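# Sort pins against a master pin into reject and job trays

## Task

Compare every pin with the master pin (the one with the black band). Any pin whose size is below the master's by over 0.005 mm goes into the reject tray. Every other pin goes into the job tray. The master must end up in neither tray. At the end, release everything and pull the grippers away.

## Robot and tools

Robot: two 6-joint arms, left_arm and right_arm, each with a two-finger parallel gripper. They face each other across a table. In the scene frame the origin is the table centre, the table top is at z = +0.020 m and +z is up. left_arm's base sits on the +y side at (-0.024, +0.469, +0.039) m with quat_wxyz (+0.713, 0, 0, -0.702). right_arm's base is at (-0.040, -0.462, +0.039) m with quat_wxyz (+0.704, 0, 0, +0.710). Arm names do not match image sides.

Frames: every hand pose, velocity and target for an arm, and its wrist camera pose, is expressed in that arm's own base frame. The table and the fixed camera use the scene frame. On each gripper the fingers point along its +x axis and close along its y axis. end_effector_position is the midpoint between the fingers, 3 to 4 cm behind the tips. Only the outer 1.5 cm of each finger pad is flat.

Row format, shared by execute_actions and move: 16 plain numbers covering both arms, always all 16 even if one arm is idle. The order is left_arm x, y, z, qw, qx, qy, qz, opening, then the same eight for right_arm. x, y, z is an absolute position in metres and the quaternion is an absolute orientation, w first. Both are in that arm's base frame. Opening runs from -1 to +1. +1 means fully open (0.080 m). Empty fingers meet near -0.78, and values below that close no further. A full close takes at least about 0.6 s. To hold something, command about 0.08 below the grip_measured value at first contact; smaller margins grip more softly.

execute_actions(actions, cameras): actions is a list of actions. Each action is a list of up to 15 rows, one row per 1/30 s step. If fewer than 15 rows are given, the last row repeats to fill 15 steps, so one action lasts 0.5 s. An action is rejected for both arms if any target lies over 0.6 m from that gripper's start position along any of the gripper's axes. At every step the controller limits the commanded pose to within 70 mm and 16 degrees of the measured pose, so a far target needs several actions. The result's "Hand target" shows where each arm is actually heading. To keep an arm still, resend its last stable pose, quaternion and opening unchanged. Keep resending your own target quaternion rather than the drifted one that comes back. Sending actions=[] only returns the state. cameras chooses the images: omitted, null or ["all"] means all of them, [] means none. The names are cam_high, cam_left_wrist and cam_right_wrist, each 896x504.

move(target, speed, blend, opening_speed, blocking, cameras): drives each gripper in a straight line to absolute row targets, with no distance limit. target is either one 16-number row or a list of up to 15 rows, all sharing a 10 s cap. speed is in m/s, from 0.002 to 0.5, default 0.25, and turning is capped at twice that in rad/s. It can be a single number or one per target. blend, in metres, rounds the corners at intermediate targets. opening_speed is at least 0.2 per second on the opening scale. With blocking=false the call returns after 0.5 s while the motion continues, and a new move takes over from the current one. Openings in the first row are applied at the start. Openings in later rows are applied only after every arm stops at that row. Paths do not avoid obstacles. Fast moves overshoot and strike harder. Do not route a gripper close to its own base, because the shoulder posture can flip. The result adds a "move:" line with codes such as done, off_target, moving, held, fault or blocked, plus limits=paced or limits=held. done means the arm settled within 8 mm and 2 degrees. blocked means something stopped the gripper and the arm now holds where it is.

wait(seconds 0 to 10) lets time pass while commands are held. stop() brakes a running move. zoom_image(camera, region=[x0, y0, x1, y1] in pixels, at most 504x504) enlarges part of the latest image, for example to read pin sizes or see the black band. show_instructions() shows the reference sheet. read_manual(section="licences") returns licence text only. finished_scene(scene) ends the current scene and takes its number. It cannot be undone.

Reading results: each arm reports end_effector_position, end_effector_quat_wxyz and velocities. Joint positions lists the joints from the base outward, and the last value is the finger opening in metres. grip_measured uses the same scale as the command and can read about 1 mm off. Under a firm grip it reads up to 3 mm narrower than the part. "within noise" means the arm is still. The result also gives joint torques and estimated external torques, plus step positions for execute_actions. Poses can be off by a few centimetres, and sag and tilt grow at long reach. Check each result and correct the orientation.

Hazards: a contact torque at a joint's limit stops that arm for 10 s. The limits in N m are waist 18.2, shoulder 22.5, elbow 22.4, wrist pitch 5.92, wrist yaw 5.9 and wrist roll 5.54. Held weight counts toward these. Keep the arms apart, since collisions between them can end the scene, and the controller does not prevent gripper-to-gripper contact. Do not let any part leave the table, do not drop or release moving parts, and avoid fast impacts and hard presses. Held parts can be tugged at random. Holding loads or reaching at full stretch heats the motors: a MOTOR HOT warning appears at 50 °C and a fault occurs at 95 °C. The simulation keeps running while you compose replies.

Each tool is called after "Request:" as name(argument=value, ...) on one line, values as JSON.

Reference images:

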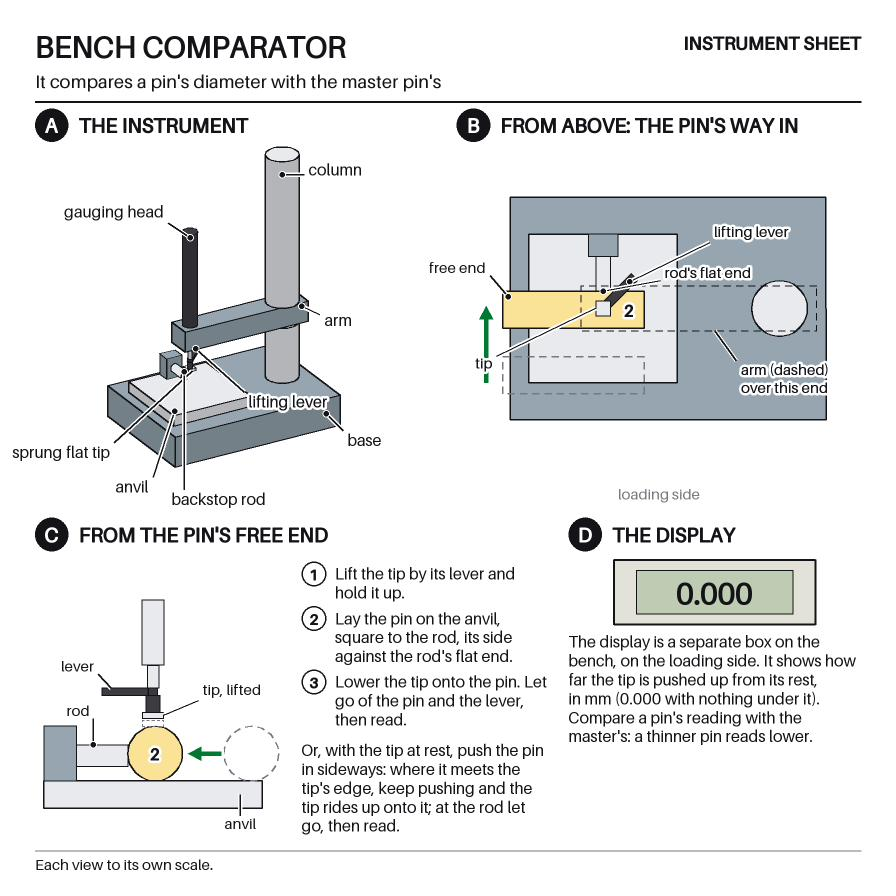

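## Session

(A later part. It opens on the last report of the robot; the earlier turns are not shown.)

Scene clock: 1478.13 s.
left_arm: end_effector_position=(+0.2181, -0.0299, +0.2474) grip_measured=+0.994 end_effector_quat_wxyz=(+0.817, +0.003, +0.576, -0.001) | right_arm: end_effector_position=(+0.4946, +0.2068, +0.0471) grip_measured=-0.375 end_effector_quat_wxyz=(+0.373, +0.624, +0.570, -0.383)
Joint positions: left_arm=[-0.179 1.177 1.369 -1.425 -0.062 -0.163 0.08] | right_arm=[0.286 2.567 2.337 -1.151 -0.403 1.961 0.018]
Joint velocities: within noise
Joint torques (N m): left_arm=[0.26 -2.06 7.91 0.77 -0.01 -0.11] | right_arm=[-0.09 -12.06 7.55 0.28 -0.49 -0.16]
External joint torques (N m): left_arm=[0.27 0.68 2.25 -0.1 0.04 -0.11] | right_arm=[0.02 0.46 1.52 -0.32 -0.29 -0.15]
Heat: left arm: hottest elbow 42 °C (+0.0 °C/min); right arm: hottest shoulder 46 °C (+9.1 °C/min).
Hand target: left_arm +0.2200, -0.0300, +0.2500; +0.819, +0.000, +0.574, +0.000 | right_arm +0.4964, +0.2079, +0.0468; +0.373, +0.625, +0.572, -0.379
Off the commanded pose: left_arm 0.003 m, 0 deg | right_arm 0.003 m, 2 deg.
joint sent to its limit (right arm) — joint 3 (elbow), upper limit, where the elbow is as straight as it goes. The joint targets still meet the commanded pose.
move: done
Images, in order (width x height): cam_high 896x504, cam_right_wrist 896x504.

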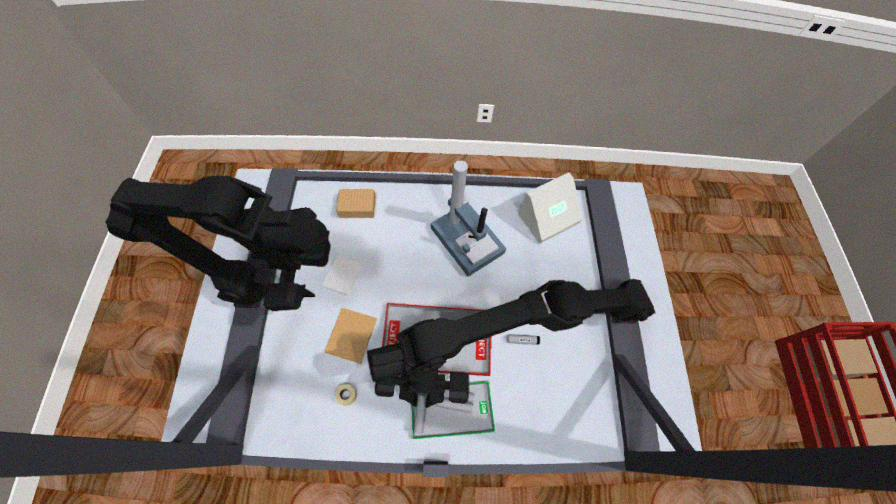

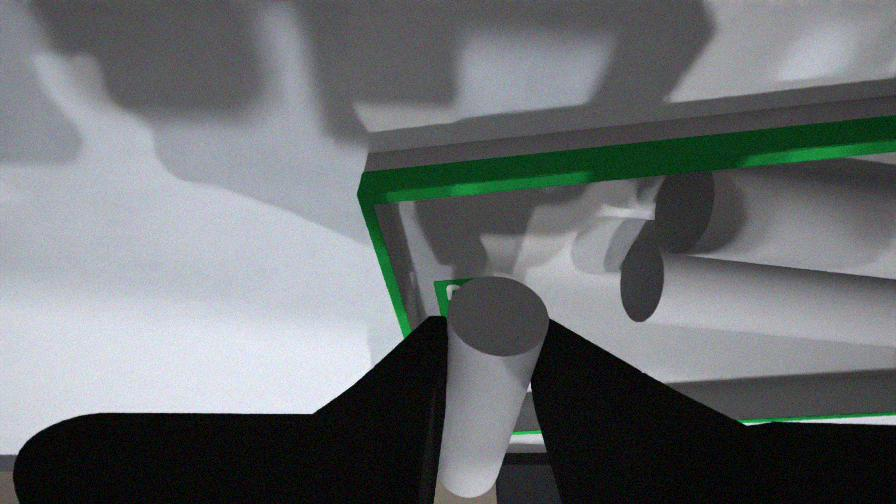

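Request:
move(target=[[0.22, -0.03, 0.25, 0.819, 0, 0.574, 0, 0.994, 0.490, 0.207, 0.040, 0.3699,0.6118,0.5806,-0.3898, -0.5],[0.22, -0.03, 0.25, 0.819, 0, 0.574, 0, 0.994, 0.490, 0.207, 0.0195, 0.3699,0.6118,0.5806,-0.3898, -0.5]], speed=0.1, cameras=["cam_high","cam_right_wrist"])

Scene clock: 1502.33 s.
left_arm: end_effector_position=(+0.2181, -0.0299, +0.2474) grip_measured=+0.994 end_effector_quat_wxyz=(+0.817, +0.003, +0.576, -0.001) | right_arm: end_effector_position=(+0.4931, +0.2059, +0.0287) grip_measured=-0.374 end_effector_quat_wxyz=(+0.372, +0.618, +0.576, -0.385)
Joint positions: left_arm=[-0.179 1.177 1.369 -1.425 -0.062 -0.163 0.08] | right_arm=[0.283 2.581 2.291 -1.107 -0.409 1.947 0.018]
Joint velocities: within noise
Joint torques (N m): left_arm=[0.27 -2.07 7.89 0.78 -0.01 -0.12] | right_arm=[0.44 -11.71 4.71 0.42 -0.29 -0.13]
External joint torques (N m): left_arm=[0.28 0.67 2.25 -0.08 0.03 -0.12] | right_arm=[0.35 0.92 -1.29 -0.14 -0.07 -0.13]
Heat: left arm: hottest elbow 42 °C (+0.0 °C/min); right arm: hottest shoulder 53 °C (+16.2 °C/min). Fold the right arm in close to its base, or ease its load, before you think long.
Hand target: left_arm +0.2200, -0.0300, +0.2500; +0.819, +0.000, +0.574, +0.000 | right_arm +0.4900, +0.2069, +0.0197; +0.370, +0.612, +0.580, -0.390
Off the commanded pose: left_arm 0.003 m, 0 deg | right_arm 0.010 m, 1 deg.
MOTOR HOT: joint 2 (shoulder) of the right arm reports 53 °C; the controller stops that arm at 95 °C. To cool a motor, set the load down, stop pushing, or move to a pose that needs little force.
move: off_target (right_arm)
Images, in order (width x height): cam_high 896x504, cam_right_wrist 896x504.

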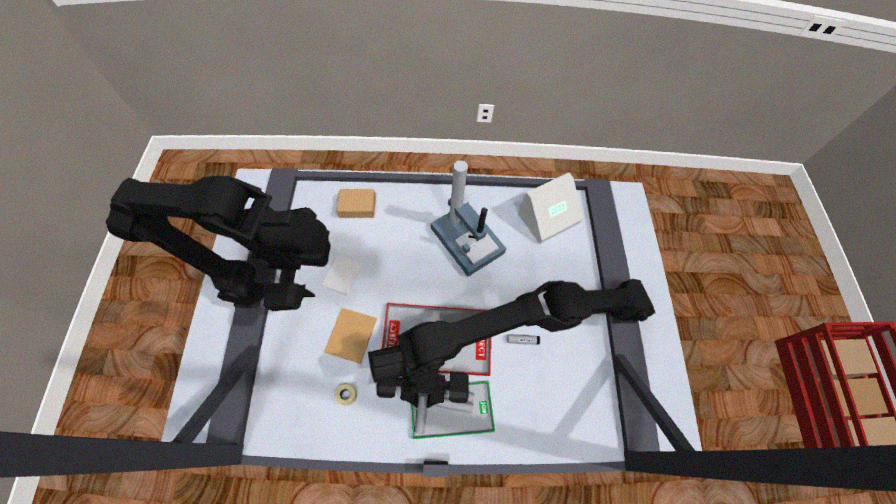

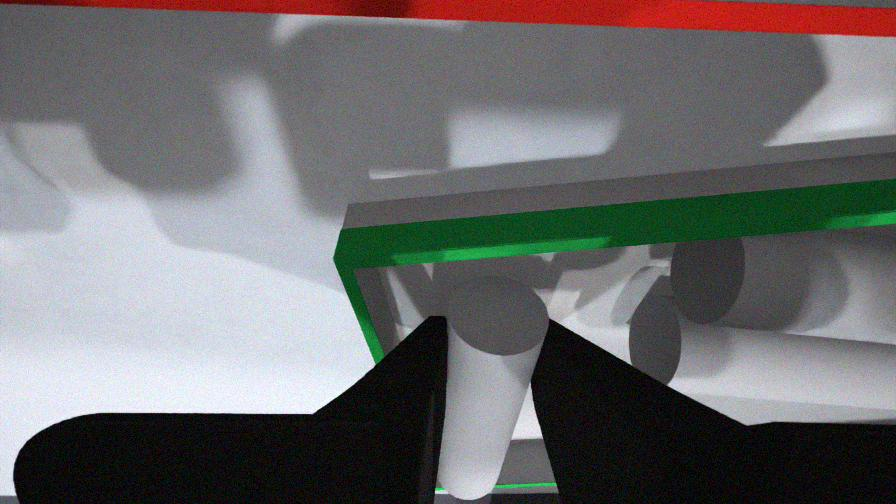

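Request:
move(target=[[0.22, -0.03, 0.25, 0.819, 0, 0.574, 0, 0.994, 0.491, 0.207, 0.0225, 0.3699,0.6118,0.5806,-0.3898, -0.2],[0.22, -0.03, 0.25, 0.819, 0, 0.574, 0, 0.994, 0.485, 0.190, 0.060, 0.3699,0.6118,0.5806,-0.3898, -0.2],[0.22, -0.03, 0.25, 0.819, 0, 0.574, 0, 0.994, 0.42, 0.15, 0.11, 0.3699,0.6118,0.5806,-0.3898, 0.2]], blend=[0,0.01,0], speed=[0.1,0.12,0.25], opening_speed=0.7, cameras=["cam_high","cam_right_wrist"])

Scene clock: 1518.10 s.
left_arm: end_effector_position=(+0.2181, -0.0299, +0.2474) grip_measured=+0.994 end_effector_quat_wxyz=(+0.817, +0.003, +0.576, -0.001) | right_arm: end_effector_position=(+0.4215, +0.1506, +0.1074) grip_measured=+0.196 end_effector_quat_wxyz=(+0.368, +0.611, +0.580, -0.393)
Joint positions: left_arm=[-0.179 1.177 1.369 -1.425 -0.062 -0.163 0.08] | right_arm=[0.206 2.166 1.883 -1.174 -0.419 1.858 0.044]
Joint velocities: within noise
Joint torques (N m): left_arm=[0.2 -2.04 7.93 0.77 0 -0.12] | right_arm=[-0.14 -12.09 4.65 0.29 -0.32 -0.15]
External joint torques (N m): left_arm=[0.2 0.73 2.24 -0.11 0.05 -0.12] | right_arm=[-0.14 -1.92 -1.2 -0.18 -0.1 -0.15]
Heat: left arm: hottest elbow 42 °C (+0.0 °C/min); right arm: hottest shoulder 54 °C (+13.2 °C/min). Fold the right arm in close to its base, or ease its load, before you think long.
Hand target: left_arm +0.2200, -0.0300, +0.2500; +0.819, +0.000, +0.574, +0.000 | right_arm +0.4200, +0.1500, +0.1100; +0.370, +0.612, +0.580, -0.390
Off the commanded pose: left_arm 0.003 m, 0 deg | right_arm 0.003 m, 0 deg.
MOTOR HOT: still on. Joint 2 (shoulder) of the right arm reports 54 °C.
move: done
Images, in order (width x height): cam_high 896x504, cam_right_wrist 896x504.

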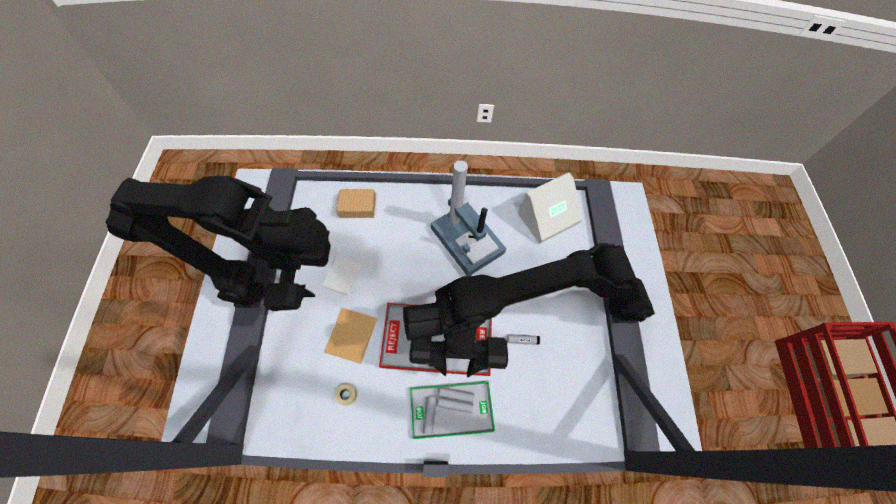

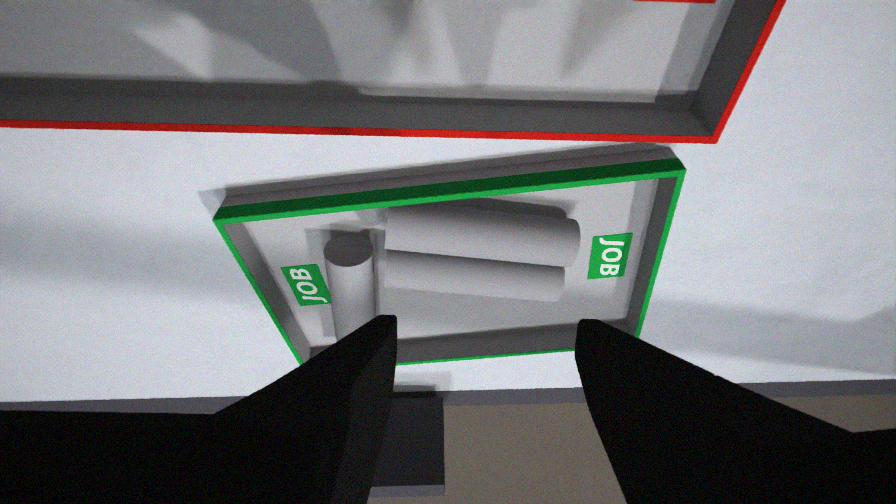

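Request:
move(target=[[0.22, -0.03, 0.25, 0.819, 0, 0.574, 0, 0.994, 0.27, 0.04, 0.18, 0.5049,0.2884,0.7925,-0.1838, 0.2],[0.20, -0.15, 0.24, 0.793, 0.145, 0.555, -0.207, 0.994, 0.22, -0.17, 0.26, 0.687, 0.3044, 0.5272, -0.3967, 0.2]], blend=[0.04,0], speed=[0.3,0.5])

Scene clock: 1543.37 s.
left_arm: end_effector_position=(+0.1983, -0.1473, +0.2374) grip_measured=+0.994 end_effector_quat_wxyz=(+0.791, +0.145, +0.558, -0.203) | right_arm: end_effector_position=(+0.2203, -0.1689, +0.2562) grip_measured=+0.197 end_effector_quat_wxyz=(+0.682, +0.306, +0.533, -0.396)
Joint positions: left_arm=[-0.675 1.257 1.375 -1.352 -0.059 -0.16 0.08] | right_arm=[-0.593 1.489 1.663 -1.523 0.113 0.442 0.044]
Joint velocities: within noise
Joint torques (N m): left_arm=[-0.3 -2.66 8.11 1 -0.03 0.07] | right_arm=[-0.31 -6.04 6.53 0.53 0.09 -0.13]
External joint torques (N m): left_arm=[-0.33 0.84 2.27 0.13 0.02 0.07] | right_arm=[-0.3 -1.06 0.93 -0.18 0 -0.13]
Heat: left arm: hottest elbow 42 °C (+0.0 °C/min); right arm: hottest shoulder 53 °C (+5.1 °C/min). Fold the right arm in close to its base, or ease its load, before you think long.
Hand target: left_arm +0.2000, -0.1499, +0.2400; +0.793, +0.145, +0.555, -0.207 | right_arm +0.2200, -0.1700, +0.2601; +0.687, +0.304, +0.527, -0.397
Off the commanded pose: left_arm 0.004 m, 1 deg | right_arm 0.004 m, 1 deg.
MOTOR HOT: still on. Joint 2 (shoulder) of the right arm reports 53 °C.
move: done

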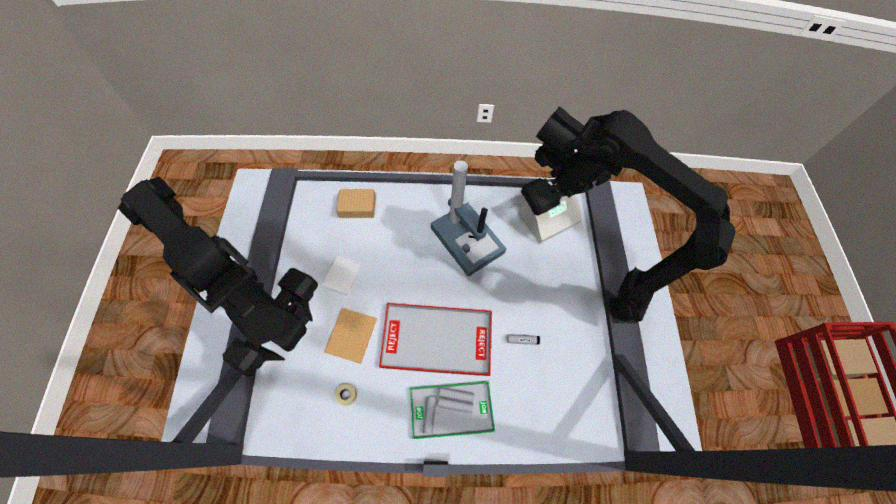

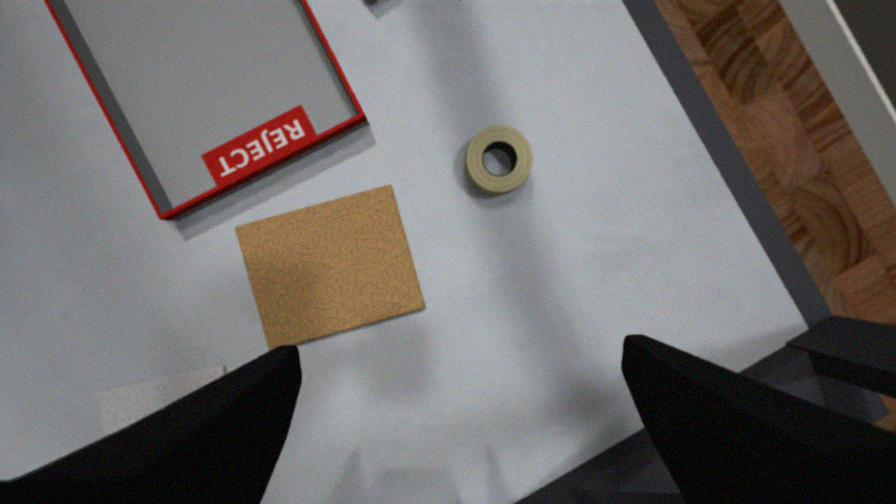

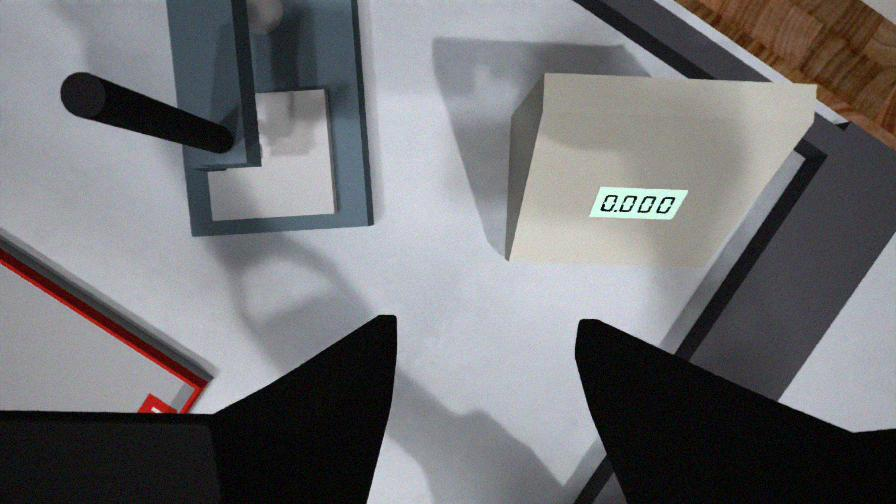

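Request:
finished_scene(scene=1)

The scene is finished: the task was done.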